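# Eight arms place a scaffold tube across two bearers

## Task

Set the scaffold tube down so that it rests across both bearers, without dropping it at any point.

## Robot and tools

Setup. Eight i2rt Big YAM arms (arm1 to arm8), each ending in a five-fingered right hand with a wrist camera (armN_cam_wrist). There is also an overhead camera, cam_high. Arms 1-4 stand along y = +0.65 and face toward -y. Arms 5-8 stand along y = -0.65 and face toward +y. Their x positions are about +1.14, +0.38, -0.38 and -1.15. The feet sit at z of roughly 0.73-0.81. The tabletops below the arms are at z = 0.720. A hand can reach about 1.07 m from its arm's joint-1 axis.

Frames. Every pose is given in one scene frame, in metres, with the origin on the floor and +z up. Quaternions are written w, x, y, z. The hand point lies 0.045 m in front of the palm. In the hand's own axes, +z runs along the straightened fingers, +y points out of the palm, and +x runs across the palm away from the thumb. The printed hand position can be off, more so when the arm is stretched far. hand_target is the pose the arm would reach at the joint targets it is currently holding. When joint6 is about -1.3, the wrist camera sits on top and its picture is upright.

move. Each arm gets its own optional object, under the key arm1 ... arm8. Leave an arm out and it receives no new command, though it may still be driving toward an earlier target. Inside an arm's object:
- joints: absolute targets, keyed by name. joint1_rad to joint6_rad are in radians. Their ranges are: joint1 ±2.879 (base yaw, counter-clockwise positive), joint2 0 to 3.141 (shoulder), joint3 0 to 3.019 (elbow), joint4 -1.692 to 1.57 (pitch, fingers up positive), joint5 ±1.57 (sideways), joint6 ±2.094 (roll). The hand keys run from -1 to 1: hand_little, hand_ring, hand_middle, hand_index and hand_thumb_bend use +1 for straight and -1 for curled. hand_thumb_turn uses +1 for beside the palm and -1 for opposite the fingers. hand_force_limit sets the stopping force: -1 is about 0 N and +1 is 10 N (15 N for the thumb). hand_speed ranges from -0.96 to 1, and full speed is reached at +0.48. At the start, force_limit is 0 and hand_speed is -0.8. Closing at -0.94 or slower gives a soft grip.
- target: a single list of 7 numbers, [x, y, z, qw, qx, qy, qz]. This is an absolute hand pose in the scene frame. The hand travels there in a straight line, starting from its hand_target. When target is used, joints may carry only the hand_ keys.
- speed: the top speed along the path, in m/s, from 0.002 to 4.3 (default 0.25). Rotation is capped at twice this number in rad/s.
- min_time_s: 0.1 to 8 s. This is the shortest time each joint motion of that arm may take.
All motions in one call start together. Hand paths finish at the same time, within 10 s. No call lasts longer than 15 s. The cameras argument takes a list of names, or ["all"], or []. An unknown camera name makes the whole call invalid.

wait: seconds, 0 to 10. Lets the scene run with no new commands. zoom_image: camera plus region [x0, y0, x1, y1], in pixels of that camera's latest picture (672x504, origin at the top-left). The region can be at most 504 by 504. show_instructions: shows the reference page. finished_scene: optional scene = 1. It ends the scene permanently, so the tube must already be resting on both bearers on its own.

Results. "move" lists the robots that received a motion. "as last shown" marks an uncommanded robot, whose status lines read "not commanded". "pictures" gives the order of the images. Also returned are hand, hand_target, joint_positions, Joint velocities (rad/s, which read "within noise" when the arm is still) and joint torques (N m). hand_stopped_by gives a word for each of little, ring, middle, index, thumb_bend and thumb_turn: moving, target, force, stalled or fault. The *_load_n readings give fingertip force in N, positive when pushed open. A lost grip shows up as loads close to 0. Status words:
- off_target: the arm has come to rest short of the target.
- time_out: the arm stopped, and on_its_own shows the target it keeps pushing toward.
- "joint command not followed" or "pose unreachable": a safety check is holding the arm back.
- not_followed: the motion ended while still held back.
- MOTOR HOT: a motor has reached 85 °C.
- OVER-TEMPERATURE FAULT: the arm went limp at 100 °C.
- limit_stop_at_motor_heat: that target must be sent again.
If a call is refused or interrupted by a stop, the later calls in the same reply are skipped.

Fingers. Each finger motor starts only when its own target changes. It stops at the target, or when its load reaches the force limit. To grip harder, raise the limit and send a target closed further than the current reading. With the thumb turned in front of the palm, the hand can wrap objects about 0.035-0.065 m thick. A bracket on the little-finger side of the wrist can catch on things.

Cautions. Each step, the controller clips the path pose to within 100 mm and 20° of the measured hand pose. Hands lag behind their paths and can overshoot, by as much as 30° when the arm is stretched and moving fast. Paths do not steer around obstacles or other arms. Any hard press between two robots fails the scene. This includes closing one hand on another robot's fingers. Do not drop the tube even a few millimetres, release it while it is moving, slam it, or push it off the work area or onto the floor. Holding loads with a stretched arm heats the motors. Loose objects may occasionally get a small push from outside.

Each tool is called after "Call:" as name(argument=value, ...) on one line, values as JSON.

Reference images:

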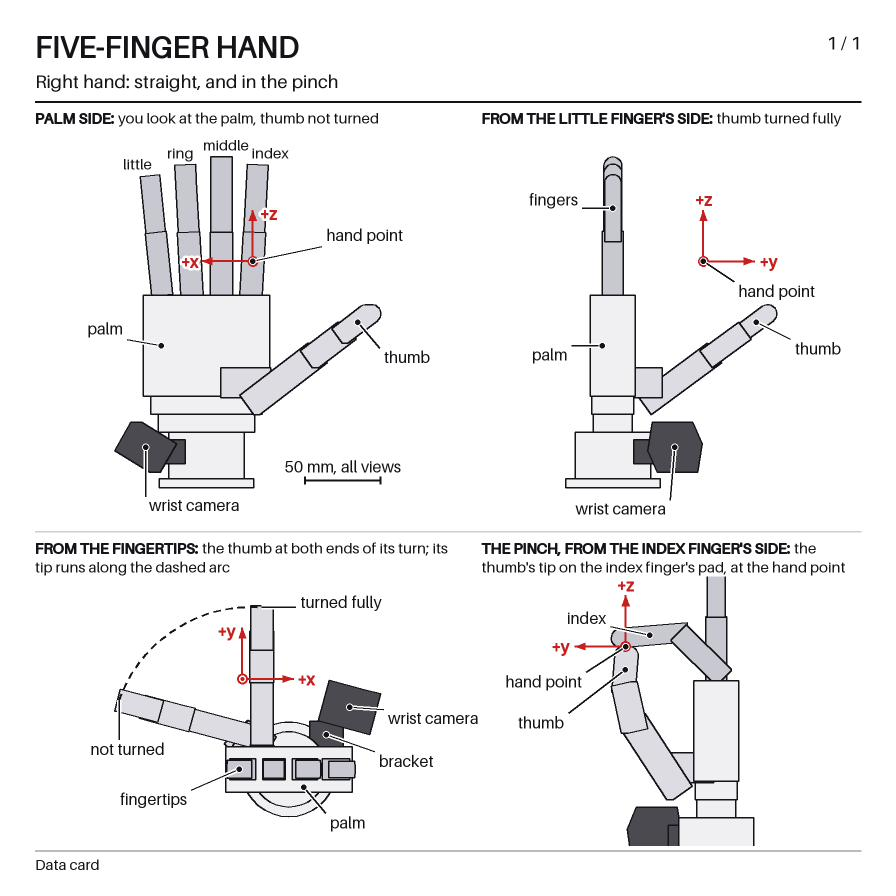

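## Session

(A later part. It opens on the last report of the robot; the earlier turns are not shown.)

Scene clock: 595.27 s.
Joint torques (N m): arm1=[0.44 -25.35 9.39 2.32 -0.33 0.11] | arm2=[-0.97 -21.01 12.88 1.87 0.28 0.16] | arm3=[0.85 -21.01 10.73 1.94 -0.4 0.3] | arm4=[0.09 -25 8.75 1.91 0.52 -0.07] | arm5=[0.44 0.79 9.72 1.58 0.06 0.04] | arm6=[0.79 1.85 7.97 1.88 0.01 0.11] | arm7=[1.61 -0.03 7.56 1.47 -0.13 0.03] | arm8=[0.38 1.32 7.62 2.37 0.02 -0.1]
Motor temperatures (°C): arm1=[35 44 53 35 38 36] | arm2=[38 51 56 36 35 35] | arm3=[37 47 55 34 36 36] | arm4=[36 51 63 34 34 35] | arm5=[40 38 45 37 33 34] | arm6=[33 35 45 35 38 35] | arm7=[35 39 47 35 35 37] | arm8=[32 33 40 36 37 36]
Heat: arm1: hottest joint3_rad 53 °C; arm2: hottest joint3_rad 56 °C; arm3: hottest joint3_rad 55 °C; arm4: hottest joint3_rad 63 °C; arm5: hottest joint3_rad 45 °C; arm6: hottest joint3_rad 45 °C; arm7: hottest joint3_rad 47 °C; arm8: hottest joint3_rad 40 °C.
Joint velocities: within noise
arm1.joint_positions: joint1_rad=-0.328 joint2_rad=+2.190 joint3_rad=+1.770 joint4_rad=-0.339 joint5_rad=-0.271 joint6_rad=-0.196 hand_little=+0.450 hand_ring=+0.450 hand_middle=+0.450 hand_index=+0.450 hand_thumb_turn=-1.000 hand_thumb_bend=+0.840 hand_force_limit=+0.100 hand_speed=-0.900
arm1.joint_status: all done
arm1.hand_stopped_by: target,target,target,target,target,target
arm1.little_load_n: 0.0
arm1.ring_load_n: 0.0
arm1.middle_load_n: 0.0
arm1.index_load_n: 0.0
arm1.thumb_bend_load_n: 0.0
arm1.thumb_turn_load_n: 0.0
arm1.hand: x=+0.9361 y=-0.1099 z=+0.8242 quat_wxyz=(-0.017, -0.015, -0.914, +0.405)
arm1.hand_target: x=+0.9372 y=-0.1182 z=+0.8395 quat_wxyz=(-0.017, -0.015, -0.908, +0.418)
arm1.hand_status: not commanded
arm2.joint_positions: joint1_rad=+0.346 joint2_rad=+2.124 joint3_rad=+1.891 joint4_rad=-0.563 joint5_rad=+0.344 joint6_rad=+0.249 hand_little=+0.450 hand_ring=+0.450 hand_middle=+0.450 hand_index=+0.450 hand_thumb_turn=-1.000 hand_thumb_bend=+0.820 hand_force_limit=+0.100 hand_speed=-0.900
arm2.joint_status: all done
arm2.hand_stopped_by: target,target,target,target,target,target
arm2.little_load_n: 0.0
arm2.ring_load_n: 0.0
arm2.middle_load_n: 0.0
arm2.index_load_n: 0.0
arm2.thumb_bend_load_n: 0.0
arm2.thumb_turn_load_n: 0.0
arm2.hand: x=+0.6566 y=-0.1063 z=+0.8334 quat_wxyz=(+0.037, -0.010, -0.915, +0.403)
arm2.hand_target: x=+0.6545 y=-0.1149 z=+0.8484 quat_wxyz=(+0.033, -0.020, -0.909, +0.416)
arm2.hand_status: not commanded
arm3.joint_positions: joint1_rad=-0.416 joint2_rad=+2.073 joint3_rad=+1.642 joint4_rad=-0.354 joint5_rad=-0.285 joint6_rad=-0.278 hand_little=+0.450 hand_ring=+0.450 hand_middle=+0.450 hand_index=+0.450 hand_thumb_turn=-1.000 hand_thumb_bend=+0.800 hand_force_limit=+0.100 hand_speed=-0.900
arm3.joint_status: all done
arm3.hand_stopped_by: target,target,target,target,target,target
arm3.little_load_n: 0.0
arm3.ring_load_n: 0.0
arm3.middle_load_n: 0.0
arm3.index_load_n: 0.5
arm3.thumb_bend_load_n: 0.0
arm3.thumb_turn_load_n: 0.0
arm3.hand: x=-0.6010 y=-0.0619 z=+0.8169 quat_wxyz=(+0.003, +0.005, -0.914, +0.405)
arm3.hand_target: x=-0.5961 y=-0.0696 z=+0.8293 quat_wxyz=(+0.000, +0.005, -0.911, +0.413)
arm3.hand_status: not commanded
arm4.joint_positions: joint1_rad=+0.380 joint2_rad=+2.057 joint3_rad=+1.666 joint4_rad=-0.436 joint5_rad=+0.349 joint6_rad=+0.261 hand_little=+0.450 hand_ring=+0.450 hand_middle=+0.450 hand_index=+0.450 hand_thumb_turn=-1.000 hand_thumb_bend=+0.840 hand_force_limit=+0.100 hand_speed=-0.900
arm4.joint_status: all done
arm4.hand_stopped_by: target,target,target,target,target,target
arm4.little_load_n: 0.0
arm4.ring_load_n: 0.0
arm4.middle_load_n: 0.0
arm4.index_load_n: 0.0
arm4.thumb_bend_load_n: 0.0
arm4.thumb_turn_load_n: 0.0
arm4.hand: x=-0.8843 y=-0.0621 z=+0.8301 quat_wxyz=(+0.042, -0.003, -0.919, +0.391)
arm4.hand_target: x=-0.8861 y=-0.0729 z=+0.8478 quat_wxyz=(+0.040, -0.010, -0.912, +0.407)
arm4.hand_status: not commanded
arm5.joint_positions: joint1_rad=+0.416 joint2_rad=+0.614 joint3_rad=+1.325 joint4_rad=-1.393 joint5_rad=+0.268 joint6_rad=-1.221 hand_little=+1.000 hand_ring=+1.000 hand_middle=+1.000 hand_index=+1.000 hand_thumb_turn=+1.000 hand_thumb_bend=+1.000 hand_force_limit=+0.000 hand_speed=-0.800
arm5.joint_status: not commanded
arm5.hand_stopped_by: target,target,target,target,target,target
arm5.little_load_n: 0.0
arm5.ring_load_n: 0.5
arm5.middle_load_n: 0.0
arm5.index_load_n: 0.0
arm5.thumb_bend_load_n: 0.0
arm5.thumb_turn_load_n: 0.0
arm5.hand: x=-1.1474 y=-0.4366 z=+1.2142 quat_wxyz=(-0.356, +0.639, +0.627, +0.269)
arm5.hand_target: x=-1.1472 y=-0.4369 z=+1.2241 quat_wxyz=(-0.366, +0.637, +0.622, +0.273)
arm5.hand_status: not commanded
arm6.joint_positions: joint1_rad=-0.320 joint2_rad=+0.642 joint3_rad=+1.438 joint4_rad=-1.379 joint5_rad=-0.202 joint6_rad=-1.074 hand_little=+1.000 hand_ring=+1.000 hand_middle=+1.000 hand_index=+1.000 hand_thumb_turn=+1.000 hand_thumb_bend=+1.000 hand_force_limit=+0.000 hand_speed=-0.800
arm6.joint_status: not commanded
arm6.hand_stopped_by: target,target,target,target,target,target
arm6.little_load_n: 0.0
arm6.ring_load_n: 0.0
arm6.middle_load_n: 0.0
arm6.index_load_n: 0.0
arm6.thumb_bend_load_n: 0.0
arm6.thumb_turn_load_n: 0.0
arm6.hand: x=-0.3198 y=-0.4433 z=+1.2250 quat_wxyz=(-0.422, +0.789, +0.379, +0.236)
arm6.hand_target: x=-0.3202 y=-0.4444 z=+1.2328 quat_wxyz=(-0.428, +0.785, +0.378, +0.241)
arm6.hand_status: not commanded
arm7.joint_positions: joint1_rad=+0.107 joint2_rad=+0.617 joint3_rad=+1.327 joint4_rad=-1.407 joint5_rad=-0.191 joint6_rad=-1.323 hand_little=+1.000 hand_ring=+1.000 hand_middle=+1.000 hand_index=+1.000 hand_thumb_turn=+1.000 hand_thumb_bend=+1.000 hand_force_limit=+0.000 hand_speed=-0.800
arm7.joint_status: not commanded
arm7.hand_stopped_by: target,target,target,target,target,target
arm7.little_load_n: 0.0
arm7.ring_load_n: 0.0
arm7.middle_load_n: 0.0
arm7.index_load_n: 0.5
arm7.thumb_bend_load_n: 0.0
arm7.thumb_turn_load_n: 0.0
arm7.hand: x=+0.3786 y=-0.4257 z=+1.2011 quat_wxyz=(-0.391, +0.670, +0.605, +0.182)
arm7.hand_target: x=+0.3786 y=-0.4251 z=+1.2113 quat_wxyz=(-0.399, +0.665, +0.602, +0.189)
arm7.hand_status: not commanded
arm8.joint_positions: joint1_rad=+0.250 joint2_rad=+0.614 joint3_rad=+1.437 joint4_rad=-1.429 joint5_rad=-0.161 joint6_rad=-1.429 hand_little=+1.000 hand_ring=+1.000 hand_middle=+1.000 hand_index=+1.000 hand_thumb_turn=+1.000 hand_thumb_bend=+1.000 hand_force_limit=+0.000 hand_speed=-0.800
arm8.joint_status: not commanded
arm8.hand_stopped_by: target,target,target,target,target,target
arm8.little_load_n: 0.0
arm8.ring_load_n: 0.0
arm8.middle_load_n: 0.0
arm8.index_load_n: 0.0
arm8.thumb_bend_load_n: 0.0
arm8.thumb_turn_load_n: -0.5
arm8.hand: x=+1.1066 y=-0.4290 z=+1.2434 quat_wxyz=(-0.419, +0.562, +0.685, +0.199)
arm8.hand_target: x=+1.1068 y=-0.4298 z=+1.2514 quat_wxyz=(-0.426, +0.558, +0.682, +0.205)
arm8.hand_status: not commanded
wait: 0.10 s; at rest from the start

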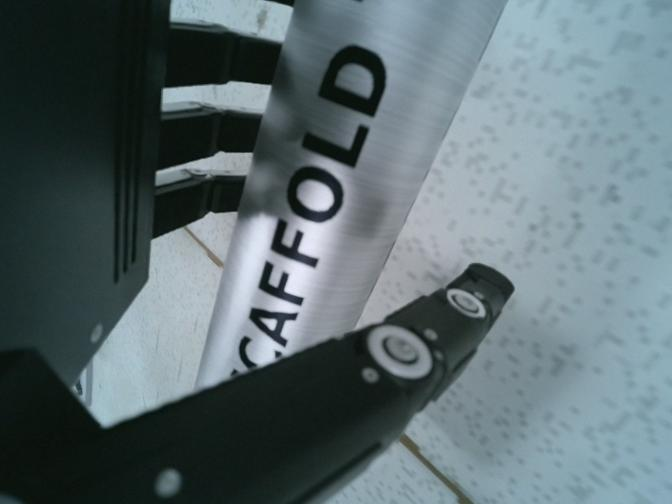

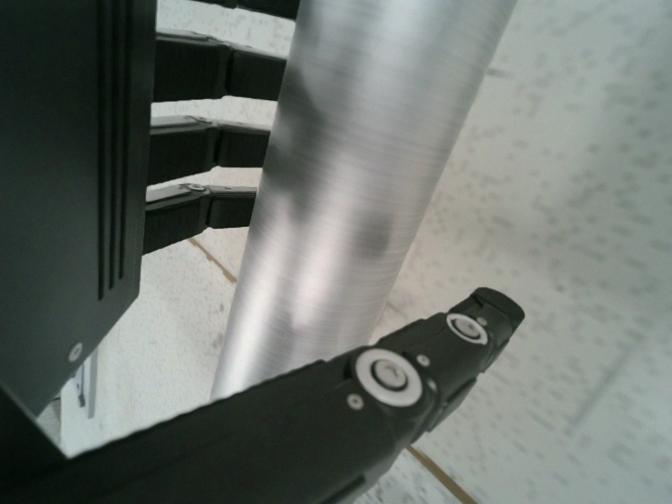

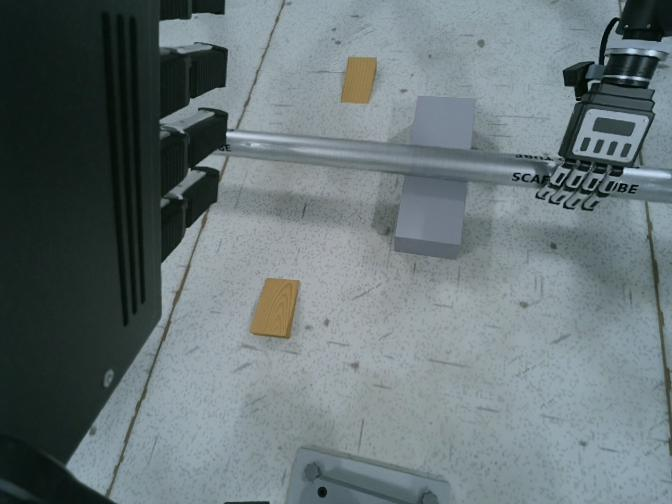

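Call:
wait(seconds=0.1, cameras=["arm5_cam_wrist", "arm6_cam_wrist", "arm7_cam_wrist", "arm8_cam_wrist"])

Call:
zoom_image(camera="arm7_cam_wrist", region=[230, 260, 330, 350])

Call:
zoom_image(camera="arm7_cam_wrist", region=[310, 40, 410, 130])

Call:
zoom_image(camera="arm6_cam_wrist", region=[300, 70, 400, 160])

Call:
zoom_image(camera="arm6_cam_wrist", region=[390, 260, 490, 350])

Scene clock: 604.53 s.
Joint torques (N m): arm1=[0.32 -25.23 9.21 2.21 -0.34 0.09] | arm2=[-0.91 -21.01 12.89 1.88 0.28 0.16] | arm3=[1.08 -20.48 10.93 1.74 -0.38 0.25] | arm4=[0.21 -25.41 8.99 1.84 0.55 -0.13] | arm5=[-0.15 0.21 9.65 1.51 0.06 0.03] | arm6=[0.03 2.02 7.82 2.3 0.02 0.08] | arm7=[1.61 0.15 7.66 1.62 -0.16 0.03] | arm8=[0.67 1.38 7.51 2.39 0.05 -0.11]
Motor temperatures (°C): arm1=[35 44 53 35 38 36] | arm2=[38 51 55 36 35 35] | arm3=[37 47 54 34 36 36] | arm4=[36 51 62 34 33 35] | arm5=[40 38 45 37 33 34] | arm6=[33 35 45 35 38 35] | arm7=[35 39 47 35 35 37] | arm8=[32 33 40 36 37 36]
Heat: arm1: hottest joint3_rad 53 °C; arm2: hottest joint3_rad 55 °C; arm3: hottest joint3_rad 54 °C; arm4: hottest joint3_rad 62 °C; arm5: hottest joint3_rad 45 °C; arm6: hottest joint3_rad 45 °C; arm7: hottest joint3_rad 47 °C; arm8: hottest joint3_rad 40 °C.
Joint velocities: within noise
arm1.joint_positions: joint1_rad=-0.328 joint2_rad=+2.190 joint3_rad=+1.770 joint4_rad=-0.339 joint5_rad=-0.271 joint6_rad=-0.196 hand_little=+0.450 hand_ring=+0.450 hand_middle=+0.450 hand_index=+0.450 hand_thumb_turn=-1.000 hand_thumb_bend=+0.840 hand_force_limit=+0.100 hand_speed=-0.900
arm1.joint_status: all done
arm1.hand_stopped_by: target,target,target,target,target,target
arm1.little_load_n: 0.0
arm1.ring_load_n: 0.0
arm1.middle_load_n: 0.0
arm1.index_load_n: 0.0
arm1.thumb_bend_load_n: 0.0
arm1.thumb_turn_load_n: 0.0
arm1.hand: x=+0.9361 y=-0.1099 z=+0.8242 quat_wxyz=(-0.017, -0.015, -0.914, +0.405)
arm1.hand_target: x=+0.9372 y=-0.1182 z=+0.8395 quat_wxyz=(-0.017, -0.015, -0.908, +0.418)
arm1.hand_status: not commanded
arm2.joint_positions: joint1_rad=+0.346 joint2_rad=+2.124 joint3_rad=+1.891 joint4_rad=-0.563 joint5_rad=+0.344 joint6_rad=+0.249 hand_little=+0.450 hand_ring=+0.450 hand_middle=+0.450 hand_index=+0.450 hand_thumb_turn=-1.000 hand_thumb_bend=+0.820 hand_force_limit=+0.100 hand_speed=-0.900
arm2.joint_status: all done
arm2.hand_stopped_by: target,target,target,target,target,target
arm2.little_load_n: 0.0
arm2.ring_load_n: 0.0
arm2.middle_load_n: 0.0
arm2.index_load_n: 0.0
arm2.thumb_bend_load_n: 0.0
arm2.thumb_turn_load_n: 0.0
arm2.hand: x=+0.6566 y=-0.1063 z=+0.8334 quat_wxyz=(+0.037, -0.010, -0.915, +0.403)
arm2.hand_target: x=+0.6545 y=-0.1149 z=+0.8484 quat_wxyz=(+0.033, -0.020, -0.909, +0.416)
arm2.hand_status: not commanded
arm3.joint_positions: joint1_rad=-0.416 joint2_rad=+2.073 joint3_rad=+1.642 joint4_rad=-0.354 joint5_rad=-0.285 joint6_rad=-0.278 hand_little=+0.450 hand_ring=+0.450 hand_middle=+0.450 hand_index=+0.450 hand_thumb_turn=-1.000 hand_thumb_bend=+0.800 hand_force_limit=+0.100 hand_speed=-0.900
arm3.joint_status: all done
arm3.hand_stopped_by: target,target,target,target,target,target
arm3.little_load_n: 0.0
arm3.ring_load_n: 0.0
arm3.middle_load_n: 0.0
arm3.index_load_n: 0.5
arm3.thumb_bend_load_n: 0.0
arm3.thumb_turn_load_n: 0.0
arm3.hand: x=-0.6010 y=-0.0619 z=+0.8169 quat_wxyz=(+0.003, +0.005, -0.914, +0.405)
arm3.hand_target: x=-0.5961 y=-0.0696 z=+0.8293 quat_wxyz=(+0.000, +0.005, -0.911, +0.413)
arm3.hand_status: not commanded
arm4.joint_positions: joint1_rad=+0.380 joint2_rad=+2.057 joint3_rad=+1.666 joint4_rad=-0.436 joint5_rad=+0.349 joint6_rad=+0.261 hand_little=+0.450 hand_ring=+0.450 hand_middle=+0.450 hand_index=+0.450 hand_thumb_turn=-1.000 hand_thumb_bend=+0.840 hand_force_limit=+0.100 hand_speed=-0.900
arm4.joint_status: all done
arm4.hand_stopped_by: target,target,target,target,target,target
arm4.little_load_n: 0.0
arm4.ring_load_n: 0.0
arm4.middle_load_n: 0.0
arm4.index_load_n: 0.0
arm4.thumb_bend_load_n: 0.0
arm4.thumb_turn_load_n: 0.0
arm4.hand: x=-0.8843 y=-0.0621 z=+0.8301 quat_wxyz=(+0.042, -0.003, -0.919, +0.391)
arm4.hand_target: x=-0.8861 y=-0.0729 z=+0.8478 quat_wxyz=(+0.040, -0.010, -0.912, +0.407)
arm4.hand_status: not commanded
arm5.joint_positions: joint1_rad=+0.416 joint2_rad=+0.614 joint3_rad=+1.325 joint4_rad=-1.393 joint5_rad=+0.268 joint6_rad=-1.221 hand_little=+1.000 hand_ring=+1.000 hand_middle=+1.000 hand_index=+1.000 hand_thumb_turn=+1.000 hand_thumb_bend=+1.000 hand_force_limit=+0.000 hand_speed=-0.800
arm5.joint_status: not commanded
arm5.hand_stopped_by: target,target,target,target,target,target
arm5.little_load_n: 0.0
arm5.ring_load_n: 0.0
arm5.middle_load_n: 0.0
arm5.index_load_n: 0.0
arm5.thumb_bend_load_n: 0.0
arm5.thumb_turn_load_n: 0.0
arm5.hand: x=-1.1474 y=-0.4366 z=+1.2142 quat_wxyz=(-0.356, +0.639, +0.627, +0.269)
arm5.hand_target: x=-1.1472 y=-0.4369 z=+1.2241 quat_wxyz=(-0.366, +0.637, +0.622, +0.273)
arm5.hand_status: not commanded
arm6.joint_positions: joint1_rad=-0.320 joint2_rad=+0.642 joint3_rad=+1.438 joint4_rad=-1.379 joint5_rad=-0.202 joint6_rad=-1.074 hand_little=+1.000 hand_ring=+1.000 hand_middle=+1.000 hand_index=+1.000 hand_thumb_turn=+1.000 hand_thumb_bend=+1.000 hand_force_limit=+0.000 hand_speed=-0.800
arm6.joint_status: not commanded
arm6.hand_stopped_by: target,target,target,target,target,target
arm6.little_load_n: 0.0
arm6.ring_load_n: 0.0
arm6.middle_load_n: 0.0
arm6.index_load_n: 0.0
arm6.thumb_bend_load_n: 0.0
arm6.thumb_turn_load_n: 0.0
arm6.hand: x=-0.3198 y=-0.4433 z=+1.2250 quat_wxyz=(-0.422, +0.789, +0.379, +0.236)
arm6.hand_target: x=-0.3202 y=-0.4444 z=+1.2328 quat_wxyz=(-0.428, +0.785, +0.378, +0.241)
arm6.hand_status: not commanded
arm7.joint_positions: joint1_rad=+0.107 joint2_rad=+0.617 joint3_rad=+1.327 joint4_rad=-1.407 joint5_rad=-0.191 joint6_rad=-1.323 hand_little=+1.000 hand_ring=+1.000 hand_middle=+1.000 hand_index=+1.000 hand_thumb_turn=+1.000 hand_thumb_bend=+1.000 hand_force_limit=+0.000 hand_speed=-0.800
arm7.joint_status: not commanded
arm7.hand_stopped_by: target,target,target,target,target,target
arm7.little_load_n: 0.0
arm7.ring_load_n: 0.0
arm7.middle_load_n: 0.0
arm7.index_load_n: 0.0
arm7.thumb_bend_load_n: 0.0
arm7.thumb_turn_load_n: 0.0
arm7.hand: x=+0.3786 y=-0.4257 z=+1.2011 quat_wxyz=(-0.391, +0.670, +0.605, +0.182)
arm7.hand_target: x=+0.3786 y=-0.4251 z=+1.2113 quat_wxyz=(-0.399, +0.665, +0.602, +0.189)
arm7.hand_status: not commanded
arm8.joint_positions: joint1_rad=+0.250 joint2_rad=+0.614 joint3_rad=+1.437 joint4_rad=-1.429 joint5_rad=-0.161 joint6_rad=-1.429 hand_little=+1.000 hand_ring=+1.000 hand_middle=+1.000 hand_index=+1.000 hand_thumb_turn=+1.000 hand_thumb_bend=+1.000 hand_force_limit=+0.000 hand_speed=-0.800
arm8.joint_status: not commanded
arm8.hand_stopped_by: target,target,target,target,target,target
arm8.little_load_n: 0.0
arm8.ring_load_n: 0.0
arm8.middle_load_n: 0.5
arm8.index_load_n: 0.0
arm8.thumb_bend_load_n: 0.0
arm8.thumb_turn_load_n: 0.0
arm8.hand: x=+1.1066 y=-0.4290 z=+1.2434 quat_wxyz=(-0.419, +0.562, +0.685, +0.199)
arm8.hand_target: x=+1.1068 y=-0.4298 z=+1.2514 quat_wxyz=(-0.426, +0.558, +0.682, +0.205)
arm8.hand_status: not commanded
wait: 0.10 s; at rest from the start

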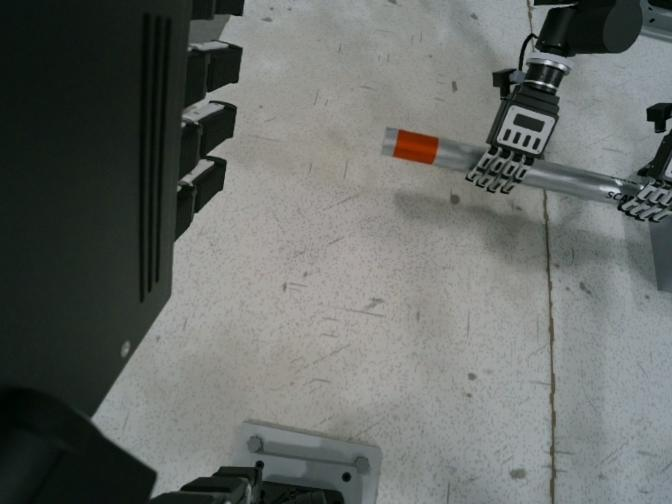

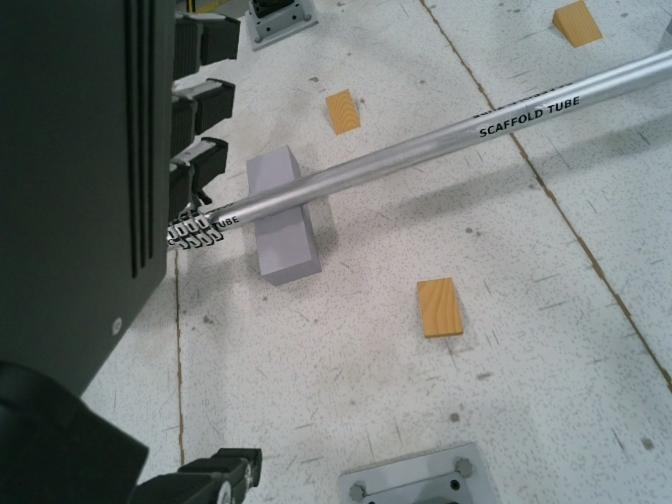

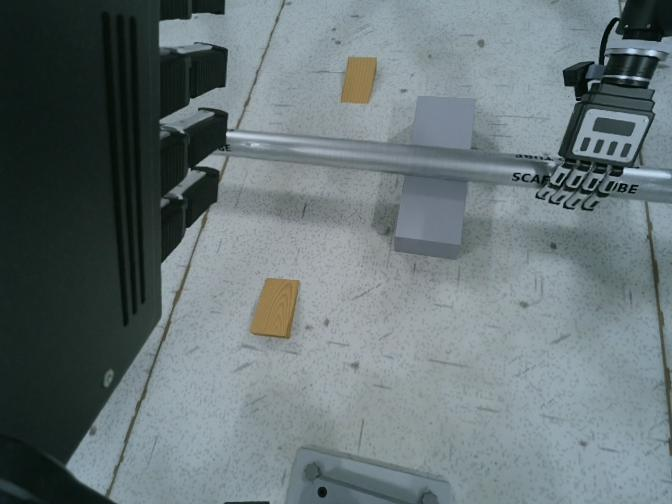

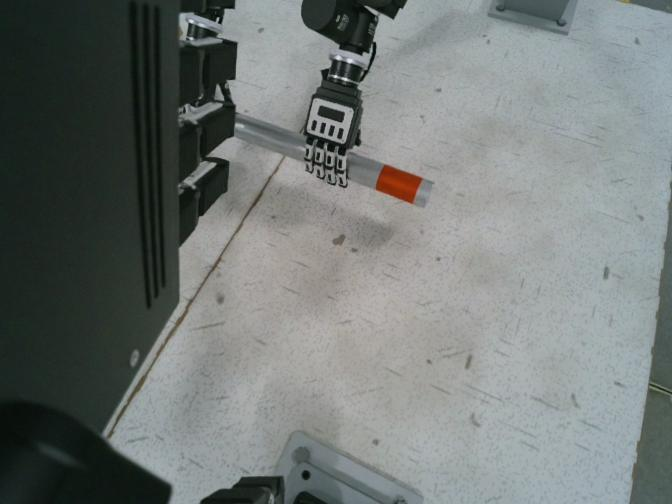

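Scaled by 5.040.

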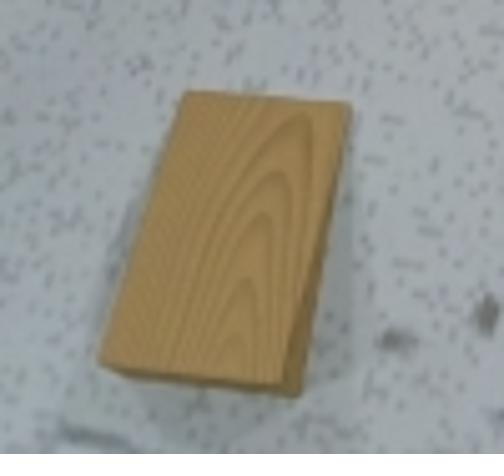

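Scaled by 5.040.

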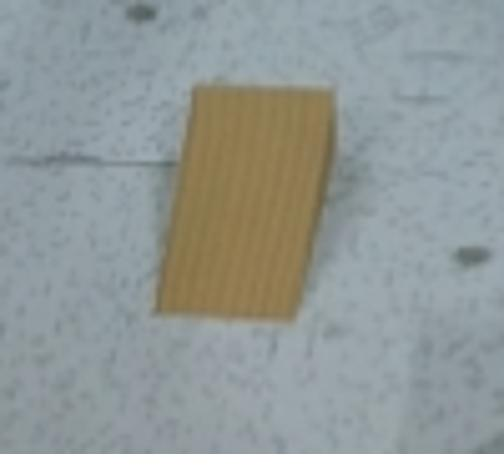

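Scaled by 5.040.

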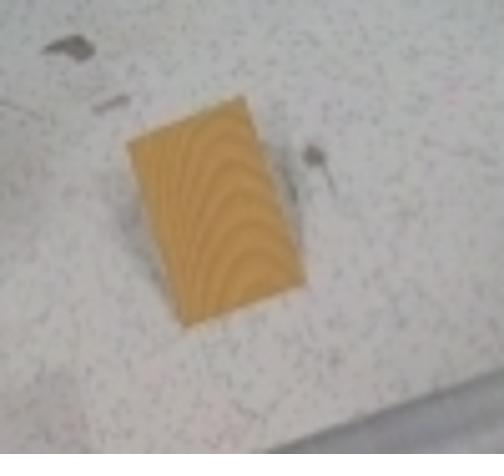

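Scaled by 5.040.

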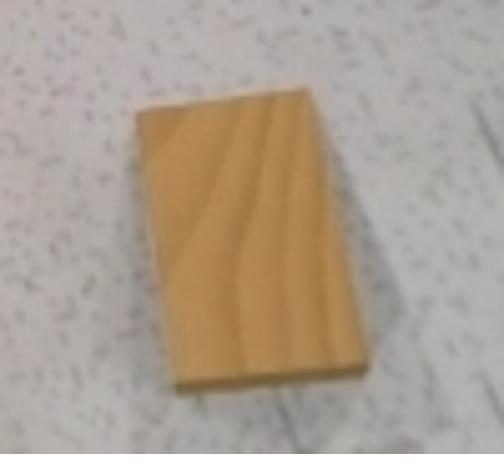

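Call:
wait(seconds=0.1, cameras=["cam_high"])

Call:
zoom_image(camera="cam_high", region=[230, 190, 330, 330])

Call:
zoom_image(camera="cam_high", region=[320, 210, 430, 350])

Call:
zoom_image(camera="cam_high", region=[80, 80, 580, 440])

Scene clock: 722.57 s.
Joint torques (N m): arm1=[0.09 -25.41 9.29 2.26 -0.32 0.08] | arm2=[-0.97 -20.95 12.89 1.88 0.28 0.16] | arm3=[0.56 -20.95 10.7 1.72 -0.37 0.32] | arm4=[-0.03 -25.29 9.05 1.88 0.47 -0.13] | arm5=[-0.03 0.85 9.63 1.52 0.06 0.02] | arm6=[1.08 2.9 7.82 2.1 0.04 0.04] | arm7=[1.44 -0.44 7.65 1.46 -0.14 0] | arm8=[0.26 1.08 7.45 2.36 0.05 -0.11]
Motor temperatures (°C): arm1=[35 44 50 35 37 36] | arm2=[38 52 50 35 35 35] | arm3=[37 48 49 33 36 36] | arm4=[36 52 56 34 33 35] | arm5=[39 37 45 37 32 34] | arm6=[33 35 45 35 38 35] | arm7=[34 39 47 35 35 37] | arm8=[32 33 40 36 37 36]
Heat: arm1: hottest joint3_rad 50 °C; arm2: hottest joint2_rad 52 °C; arm3: hottest joint3_rad 49 °C; arm4: hottest joint3_rad 56 °C; arm5: hottest joint3_rad 45 °C; arm6: hottest joint3_rad 45 °C; arm7: hottest joint3_rad 47 °C; arm8: hottest joint3_rad 40 °C.
Joint velocities: arm1=[within noise] | arm2=[within noise] | arm3=[within noise] | arm4=[within noise] | arm5=[within noise] | arm6=[within noise] | arm7=[within noise] | arm8=[-0.005 -0.015 -0.046 0.002 0.037 0.007]
arm1.joint_positions: joint1_rad=-0.328 joint2_rad=+2.190 joint3_rad=+1.770 joint4_rad=-0.339 joint5_rad=-0.271 joint6_rad=-0.196 hand_little=+0.450 hand_ring=+0.450 hand_middle=+0.450 hand_index=+0.450 hand_thumb_turn=-1.000 hand_thumb_bend=+0.840 hand_force_limit=+0.100 hand_speed=-0.900
arm1.joint_status: all done
arm1.hand_stopped_by: target,target,target,target,target,target
arm1.little_load_n: 0.0
arm1.ring_load_n: 0.0
arm1.middle_load_n: 0.0
arm1.index_load_n: 0.0
arm1.thumb_bend_load_n: 0.0
arm1.thumb_turn_load_n: 0.0
arm1.hand: x=+0.9361 y=-0.1099 z=+0.8242 quat_wxyz=(-0.017, -0.015, -0.914, +0.405)
arm1.hand_target: x=+0.9372 y=-0.1182 z=+0.8395 quat_wxyz=(-0.017, -0.015, -0.908, +0.418)
arm1.hand_status: not commanded
arm2.joint_positions: joint1_rad=+0.346 joint2_rad=+2.124 joint3_rad=+1.891 joint4_rad=-0.563 joint5_rad=+0.344 joint6_rad=+0.249 hand_little=+0.450 hand_ring=+0.450 hand_middle=+0.450 hand_index=+0.450 hand_thumb_turn=-1.000 hand_thumb_bend=+0.820 hand_force_limit=+0.100 hand_speed=-0.900
arm2.joint_status: all done
arm2.hand_stopped_by: target,target,target,target,target,target
arm2.little_load_n: 0.0
arm2.ring_load_n: 0.0
arm2.middle_load_n: 0.0
arm2.index_load_n: 0.0
arm2.thumb_bend_load_n: 0.0
arm2.thumb_turn_load_n: 0.0
arm2.hand: x=+0.6566 y=-0.1063 z=+0.8334 quat_wxyz=(+0.037, -0.010, -0.915, +0.403)
arm2.hand_target: x=+0.6545 y=-0.1149 z=+0.8484 quat_wxyz=(+0.033, -0.020, -0.909, +0.416)
arm2.hand_status: not commanded
arm3.joint_positions: joint1_rad=-0.416 joint2_rad=+2.073 joint3_rad=+1.642 joint4_rad=-0.354 joint5_rad=-0.285 joint6_rad=-0.278 hand_little=+0.450 hand_ring=+0.450 hand_middle=+0.450 hand_index=+0.450 hand_thumb_turn=-1.000 hand_thumb_bend=+0.800 hand_force_limit=+0.100 hand_speed=-0.900
arm3.joint_status: all done
arm3.hand_stopped_by: target,target,target,target,target,target
arm3.little_load_n: 0.0
arm3.ring_load_n: 0.0
arm3.middle_load_n: 0.0
arm3.index_load_n: 1.0
arm3.thumb_bend_load_n: 0.0
arm3.thumb_turn_load_n: 0.0
arm3.hand: x=-0.6010 y=-0.0619 z=+0.8169 quat_wxyz=(+0.003, +0.005, -0.914, +0.405)
arm3.hand_target: x=-0.5961 y=-0.0696 z=+0.8293 quat_wxyz=(+0.000, +0.005, -0.911, +0.413)
arm3.hand_status: not commanded
arm4.joint_positions: joint1_rad=+0.380 joint2_rad=+2.057 joint3_rad=+1.666 joint4_rad=-0.436 joint5_rad=+0.349 joint6_rad=+0.261 hand_little=+0.450 hand_ring=+0.450 hand_middle=+0.450 hand_index=+0.450 hand_thumb_turn=-1.000 hand_thumb_bend=+0.840 hand_force_limit=+0.100 hand_speed=-0.900
arm4.joint_status: all done
arm4.hand_stopped_by: target,target,target,target,target,target
arm4.little_load_n: 0.0
arm4.ring_load_n: 0.0
arm4.middle_load_n: 0.0
arm4.index_load_n: 0.0
arm4.thumb_bend_load_n: 0.0
arm4.thumb_turn_load_n: 0.0
arm4.hand: x=-0.8843 y=-0.0621 z=+0.8301 quat_wxyz=(+0.042, -0.003, -0.919, +0.391)
arm4.hand_target: x=-0.8861 y=-0.0729 z=+0.8478 quat_wxyz=(+0.040, -0.010, -0.912, +0.407)
arm4.hand_status: not commanded
arm5.joint_positions: joint1_rad=+0.416 joint2_rad=+0.614 joint3_rad=+1.325 joint4_rad=-1.393 joint5_rad=+0.268 joint6_rad=-1.221 hand_little=+1.000 hand_ring=+1.000 hand_middle=+1.000 hand_index=+1.000 hand_thumb_turn=+1.000 hand_thumb_bend=+1.000 hand_force_limit=+0.000 hand_speed=-0.800
arm5.joint_status: not commanded
arm5.hand_stopped_by: target,target,target,target,target,target
arm5.little_load_n: -0.5
arm5.ring_load_n: 0.0
arm5.middle_load_n: 0.0
arm5.index_load_n: 0.0
arm5.thumb_bend_load_n: 0.0
arm5.thumb_turn_load_n: 0.0
arm5.hand: x=-1.1474 y=-0.4366 z=+1.2142 quat_wxyz=(-0.356, +0.639, +0.627, +0.269)
arm5.hand_target: x=-1.1472 y=-0.4369 z=+1.2241 quat_wxyz=(-0.366, +0.637, +0.622, +0.273)
arm5.hand_status: not commanded
arm6.joint_positions: joint1_rad=-0.320 joint2_rad=+0.642 joint3_rad=+1.438 joint4_rad=-1.379 joint5_rad=-0.202 joint6_rad=-1.074 hand_little=+1.000 hand_ring=+1.000 hand_middle=+1.000 hand_index=+1.000 hand_thumb_turn=+1.000 hand_thumb_bend=+1.000 hand_force_limit=+0.000 hand_speed=-0.800
arm6.joint_status: not commanded
arm6.hand_stopped_by: target,target,target,target,target,target
arm6.little_load_n: -0.5
arm6.ring_load_n: 0.0
arm6.middle_load_n: 0.0
arm6.index_load_n: 0.0
arm6.thumb_bend_load_n: 0.0
arm6.thumb_turn_load_n: 0.0
arm6.hand: x=-0.3198 y=-0.4433 z=+1.2250 quat_wxyz=(-0.422, +0.789, +0.379, +0.236)
arm6.hand_target: x=-0.3202 y=-0.4444 z=+1.2328 quat_wxyz=(-0.428, +0.785, +0.378, +0.241)
arm6.hand_status: not commanded
arm7.joint_positions: joint1_rad=+0.107 joint2_rad=+0.617 joint3_rad=+1.327 joint4_rad=-1.407 joint5_rad=-0.191 joint6_rad=-1.323 hand_little=+1.000 hand_ring=+1.000 hand_middle=+1.000 hand_index=+1.000 hand_thumb_turn=+1.000 hand_thumb_bend=+1.000 hand_force_limit=+0.000 hand_speed=-0.800
arm7.joint_status: not commanded
arm7.hand_stopped_by: target,target,target,target,target,target
arm7.little_load_n: 0.0
arm7.ring_load_n: 0.0
arm7.middle_load_n: -0.5
arm7.index_load_n: 0.0
arm7.thumb_bend_load_n: 0.0
arm7.thumb_turn_load_n: 0.0
arm7.hand: x=+0.3786 y=-0.4257 z=+1.2011 quat_wxyz=(-0.391, +0.670, +0.605, +0.182)
arm7.hand_target: x=+0.3786 y=-0.4251 z=+1.2113 quat_wxyz=(-0.399, +0.665, +0.602, +0.189)
arm7.hand_status: not commanded
arm8.joint_positions: joint1_rad=+0.250 joint2_rad=+0.614 joint3_rad=+1.437 joint4_rad=-1.429 joint5_rad=-0.161 joint6_rad=-1.429 hand_little=+1.000 hand_ring=+1.000 hand_middle=+1.000 hand_index=+1.000 hand_thumb_turn=+1.000 hand_thumb_bend=+1.000 hand_force_limit=+0.000 hand_speed=-0.800
arm8.joint_status: not commanded
arm8.hand_stopped_by: target,target,target,target,target,target
arm8.little_load_n: 0.0
arm8.ring_load_n: 0.5
arm8.middle_load_n: 0.0
arm8.index_load_n: 0.0
arm8.thumb_bend_load_n: 0.0
arm8.thumb_turn_load_n: 0.0
arm8.hand: x=+1.1066 y=-0.4290 z=+1.2434 quat_wxyz=(-0.419, +0.562, +0.685, +0.199)
arm8.hand_target: x=+1.1068 y=-0.4298 z=+1.2514 quat_wxyz=(-0.426, +0.558, +0.682, +0.205)
arm8.hand_status: not commanded
wait: 0.10 s; at rest from the start

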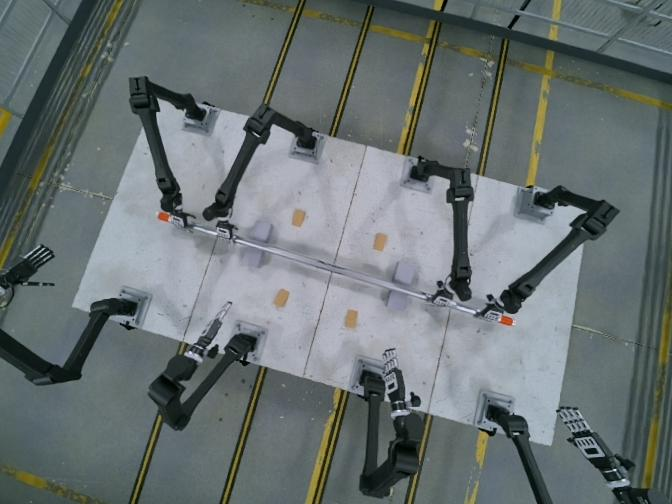

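Scaled by 3.600.

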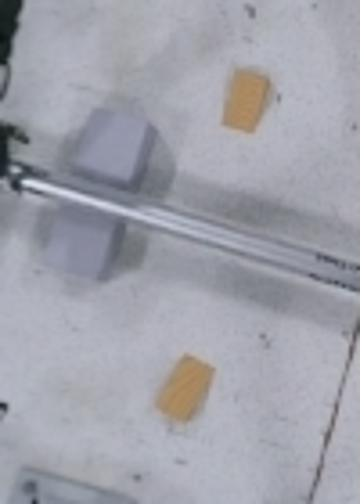

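Scaled by 3.600.

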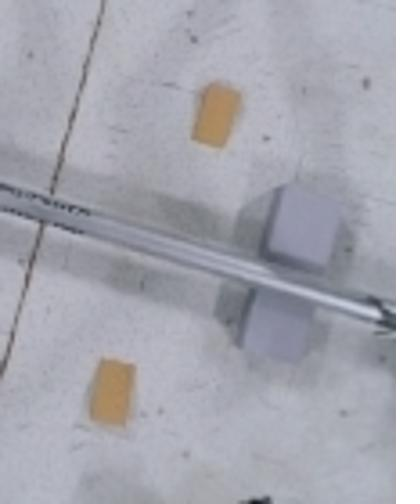

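Scaled by 1.008.

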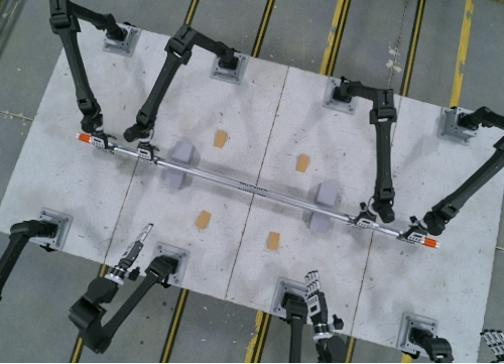

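Call:
move(arm1={"joints": {"hand_little": 0.12, "hand_ring": 0.12, "hand_middle": 0.12, "hand_index": 0.12, "hand_speed": -0.92}}, arm2={"joints": {"hand_little": 0.12, "hand_ring": 0.12, "hand_middle": 0.12, "hand_index": 0.12, "hand_speed": -0.92}}, arm3={"joints": {"hand_little": 0.16, "hand_ring": 0.16, "hand_middle": 0.16, "hand_index": 0.16, "hand_speed": -0.92}}, arm4={"joints": {"hand_little": 0.12, "hand_ring": 0.12, "hand_middle": 0.12, "hand_index": 0.12, "hand_speed": -0.92}}, arm5={"target": [-0.60, -0.38, 1.10, 0.3182, -0.6317, 0.6317, -0.3182], "speed": 0.3, "joints": {"hand_thumb_turn": -1, "hand_thumb_bend": 0.99, "hand_index": 0.4, "hand_middle": 0.4, "hand_speed": 0}}, arm6={"target": [0.10, -0.36, 1.05, 0.3182, -0.6317, 0.6317, -0.3182], "speed": 0.3, "joints": {"hand_thumb_turn": -1, "hand_thumb_bend": 0.99, "hand_index": 0.4, "hand_middle": 0.4, "hand_speed": 0}}, cameras=["cam_high", "arm5_cam_wrist", "arm6_cam_wrist", "arm7_cam_wrist"])

Scene clock: 801.10 s.
Joint torques (N m): arm1=[0.21 -25.47 9.22 2.25 -0.34 0.08] | arm2=[-0.97 -20.95 12.89 1.87 0.27 0.16] | arm3=[0.91 -19.84 10.74 1.74 -0.35 0.22] | arm4=[0.21 -25.88 8.87 2.02 0.53 -0.1] | arm5=[-1.2 -12.81 13.6 0.57 0.24 0.17] | arm6=[0.15 -9.29 12.72 1.16 0.45 0.18] | arm7=[1.61 -0.26 7.69 1.48 -0.19 0] | arm8=[1.03 1.14 7.42 2.43 0.09 -0.11]
Motor temperatures (°C): arm1=[35 44 50 34 37 36] | arm2=[38 52 50 35 35 34] | arm3=[37 47 49 33 36 36] | arm4=[36 53 56 34 33 35] | arm5=[39 37 46 37 32 34] | arm6=[33 35 46 35 38 35] | arm7=[34 39 47 35 35 37] | arm8=[32 33 40 36 37 36]
Heat: arm1: hottest joint3_rad 50 °C; arm2: hottest joint2_rad 52 °C; arm3: hottest joint3_rad 49 °C; arm4: hottest joint3_rad 56 °C; arm5: hottest joint3_rad 46 °C; arm6: hottest joint3_rad 46 °C; arm7: hottest joint3_rad 47 °C; arm8: hottest joint3_rad 40 °C.
move: arm1 done; arm2 done; arm3 done; arm4 done; arm5 off_target; arm6 off_target
Joint velocities: within noise
arm1.joint_positions: joint1_rad=-0.328 joint2_rad=+2.190 joint3_rad=+1.770 joint4_rad=-0.339 joint5_rad=-0.271 joint6_rad=-0.196 hand_little=+0.120 hand_ring=+0.120 hand_middle=+0.120 hand_index=+0.120 hand_thumb_turn=-1.000 hand_thumb_bend=+0.840 hand_force_limit=+0.100 hand_speed=-0.920
arm1.joint_status: all done
arm1.hand_stopped_by: target,target,target,target,target,target
arm1.little_load_n: 0.0
arm1.ring_load_n: 0.0
arm1.middle_load_n: 0.0
arm1.index_load_n: 1.0
arm1.thumb_bend_load_n: 0.0
arm1.thumb_turn_load_n: 0.0
arm1.hand: x=+0.9361 y=-0.1099 z=+0.8242 quat_wxyz=(-0.017, -0.015, -0.914, +0.405)
arm1.hand_target: x=+0.9372 y=-0.1182 z=+0.8395 quat_wxyz=(-0.017, -0.015, -0.908, +0.418)
arm1.hand_status: not commanded
arm2.joint_positions: joint1_rad=+0.346 joint2_rad=+2.124 joint3_rad=+1.891 joint4_rad=-0.563 joint5_rad=+0.344 joint6_rad=+0.249 hand_little=+0.120 hand_ring=+0.120 hand_middle=+0.120 hand_index=+0.120 hand_thumb_turn=-1.000 hand_thumb_bend=+0.820 hand_force_limit=+0.100 hand_speed=-0.920
arm2.joint_status: all done
arm2.hand_stopped_by: target,target,target,target,target,target
arm2.little_load_n: 0.0
arm2.ring_load_n: 0.0
arm2.middle_load_n: 0.0
arm2.index_load_n: 0.0
arm2.thumb_bend_load_n: -0.5
arm2.thumb_turn_load_n: 0.0
arm2.hand: x=+0.6566 y=-0.1063 z=+0.8334 quat_wxyz=(+0.037, -0.010, -0.915, +0.403)
arm2.hand_target: x=+0.6545 y=-0.1149 z=+0.8484 quat_wxyz=(+0.033, -0.020, -0.909, +0.416)
arm2.hand_status: not commanded
arm3.joint_positions: joint1_rad=-0.415 joint2_rad=+2.066 joint3_rad=+1.642 joint4_rad=-0.354 joint5_rad=-0.287 joint6_rad=-0.275 hand_little=+0.160 hand_ring=+0.160 hand_middle=+0.160 hand_index=+0.160 hand_thumb_turn=-1.000 hand_thumb_bend=+0.800 hand_force_limit=+0.100 hand_speed=-0.920
arm3.joint_status: all done
arm3.hand_stopped_by: target,target,target,target,target,target
arm3.little_load_n: 0.0
arm3.ring_load_n: 0.0
arm3.middle_load_n: 0.5
arm3.index_load_n: 0.5
arm3.thumb_bend_load_n: 0.0
arm3.thumb_turn_load_n: 0.0
arm3.hand: x=-0.6004 y=-0.0626 z=+0.8225 quat_wxyz=(+0.003, +0.004, -0.913, +0.409)
arm3.hand_target: x=-0.5959 y=-0.0696 z=+0.8293 quat_wxyz=(+0.000, +0.005, -0.910, +0.414)
arm3.hand_status: not commanded
arm4.joint_positions: joint1_rad=+0.380 joint2_rad=+2.057 joint3_rad=+1.666 joint4_rad=-0.436 joint5_rad=+0.349 joint6_rad=+0.261 hand_little=+0.120 hand_ring=+0.120 hand_middle=+0.120 hand_index=+0.120 hand_thumb_turn=-1.000 hand_thumb_bend=+0.840 hand_force_limit=+0.100 hand_speed=-0.920
arm4.joint_status: all done
arm4.hand_stopped_by: target,target,target,target,target,target
arm4.little_load_n: 0.0
arm4.ring_load_n: 0.0
arm4.middle_load_n: 0.0
arm4.index_load_n: 0.0
arm4.thumb_bend_load_n: 0.0
arm4.thumb_turn_load_n: 0.0
arm4.hand: x=-0.8843 y=-0.0621 z=+0.8301 quat_wxyz=(+0.042, -0.003, -0.919, +0.391)
arm4.hand_target: x=-0.8861 y=-0.0729 z=+0.8478 quat_wxyz=(+0.040, -0.010, -0.912, +0.407)
arm4.hand_status: not commanded
arm5.joint_positions: joint1_rad=-1.066 joint2_rad=+1.463 joint3_rad=+1.550 joint4_rad=-0.810 joint5_rad=+0.418 joint6_rad=+0.319 hand_little=+1.000 hand_ring=+1.000 hand_middle=+0.400 hand_index=+0.400 hand_thumb_turn=-1.000 hand_thumb_bend=+0.990 hand_force_limit=+0.000 hand_speed=+0.000
arm5.joint_status: all done
arm5.hand_stopped_by: target,target,target,target,target,target
arm5.little_load_n: 0.0
arm5.ring_load_n: 0.0
arm5.middle_load_n: 0.0
arm5.index_load_n: 0.0
arm5.thumb_bend_load_n: 0.0
arm5.thumb_turn_load_n: 0.5
arm5.hand: x=-0.6137 y=-0.3759 z=+1.0844 quat_wxyz=(-0.312, +0.647, -0.623, +0.311)
arm5.hand_target: x=-0.6020 y=-0.3788 z=+1.1002 quat_wxyz=(-0.319, +0.633, -0.631, +0.314)
arm5.hand_status: off_target (0.021 m and 2.3 deg from the pose sent, 0.562 m and 156.1 deg at the start)
arm6.joint_positions: joint1_rad=-0.956 joint2_rad=+1.354 joint3_rad=+1.341 joint4_rad=-0.765 joint5_rad=+0.478 joint6_rad=+0.393 hand_little=+1.000 hand_ring=+1.000 hand_middle=+0.400 hand_index=+0.400 hand_thumb_turn=-1.000 hand_thumb_bend=+0.990 hand_force_limit=+0.000 hand_speed=+0.000
arm6.joint_status: all done
arm6.hand_stopped_by: target,target,target,target,target,target
arm6.little_load_n: 0.0
arm6.ring_load_n: 0.0
arm6.middle_load_n: 0.0
arm6.index_load_n: 0.0
arm6.thumb_bend_load_n: 0.0
arm6.thumb_turn_load_n: 0.5
arm6.hand: x=+0.0865 y=-0.3620 z=+1.0313 quat_wxyz=(-0.310, +0.648, -0.622, +0.312)
arm6.hand_target: x=+0.0974 y=-0.3591 z=+1.0502 quat_wxyz=(-0.320, +0.636, -0.628, +0.314)
arm6.hand_status: off_target (0.023 m and 2.5 deg from the pose sent, 0.462 m and 124.1 deg at the start)
arm7, arm8: as last shown
arm7.middle_load_n: 0.0
arm8.ring_load_n: 0.0
pictures: arm5_cam_wrist, arm6_cam_wrist, arm7_cam_wrist, cam_high

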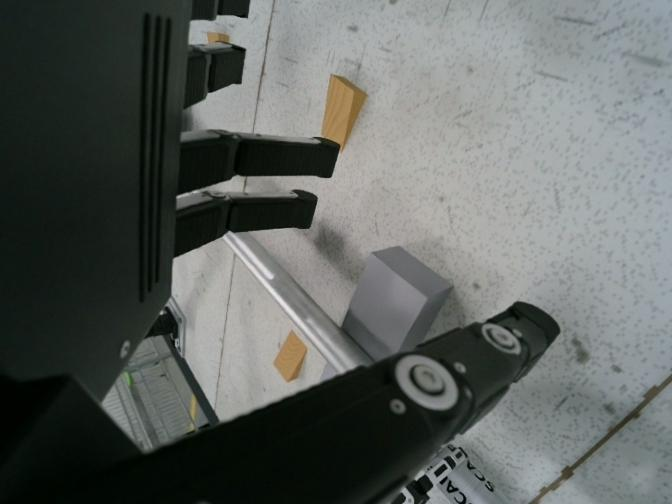

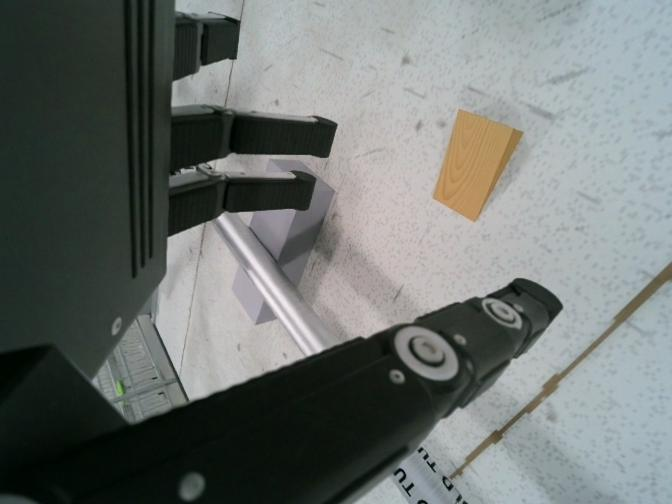

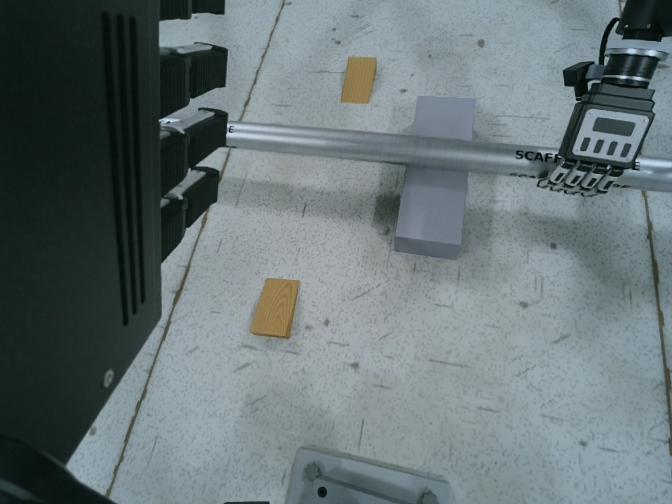

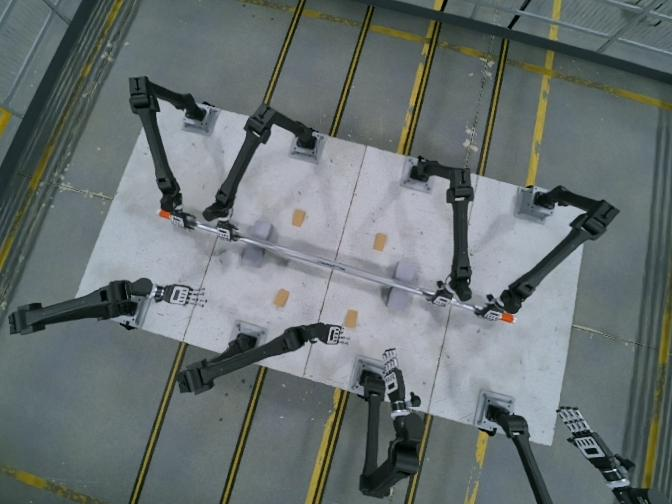

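Call:
zoom_image(camera="arm5_cam_wrist", region=[300, 230, 470, 400])

Call:
zoom_image(camera="arm6_cam_wrist", region=[220, 140, 350, 340])

Call:
zoom_image(camera="arm6_cam_wrist", region=[420, 90, 540, 240])

Call:
zoom_image(camera="cam_high", region=[260, 280, 420, 400])

Scaled by 2.965.

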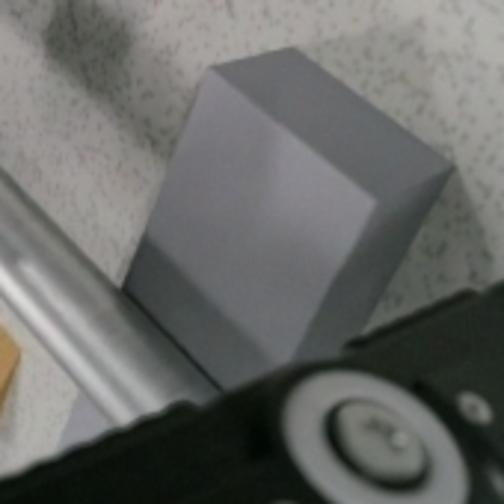

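Scaled by 2.520.

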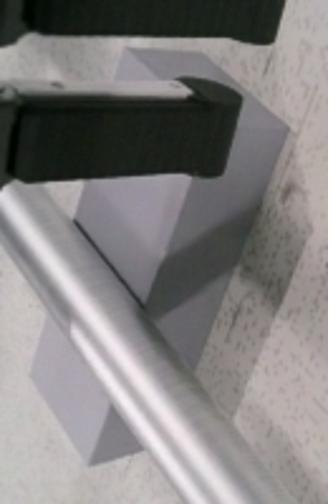

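Scaled by 3.360.

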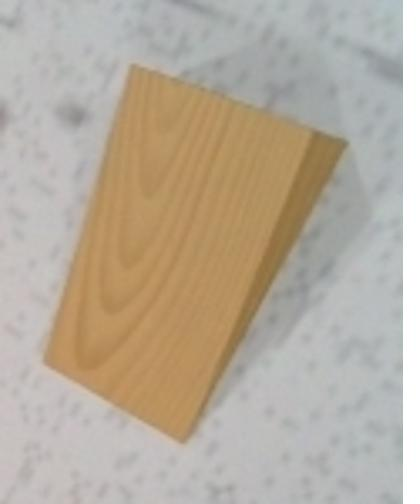

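Scaled by 3.150.

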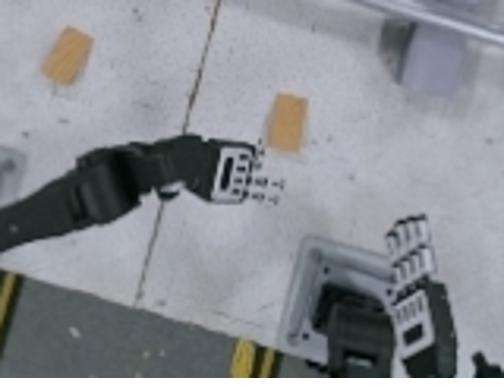

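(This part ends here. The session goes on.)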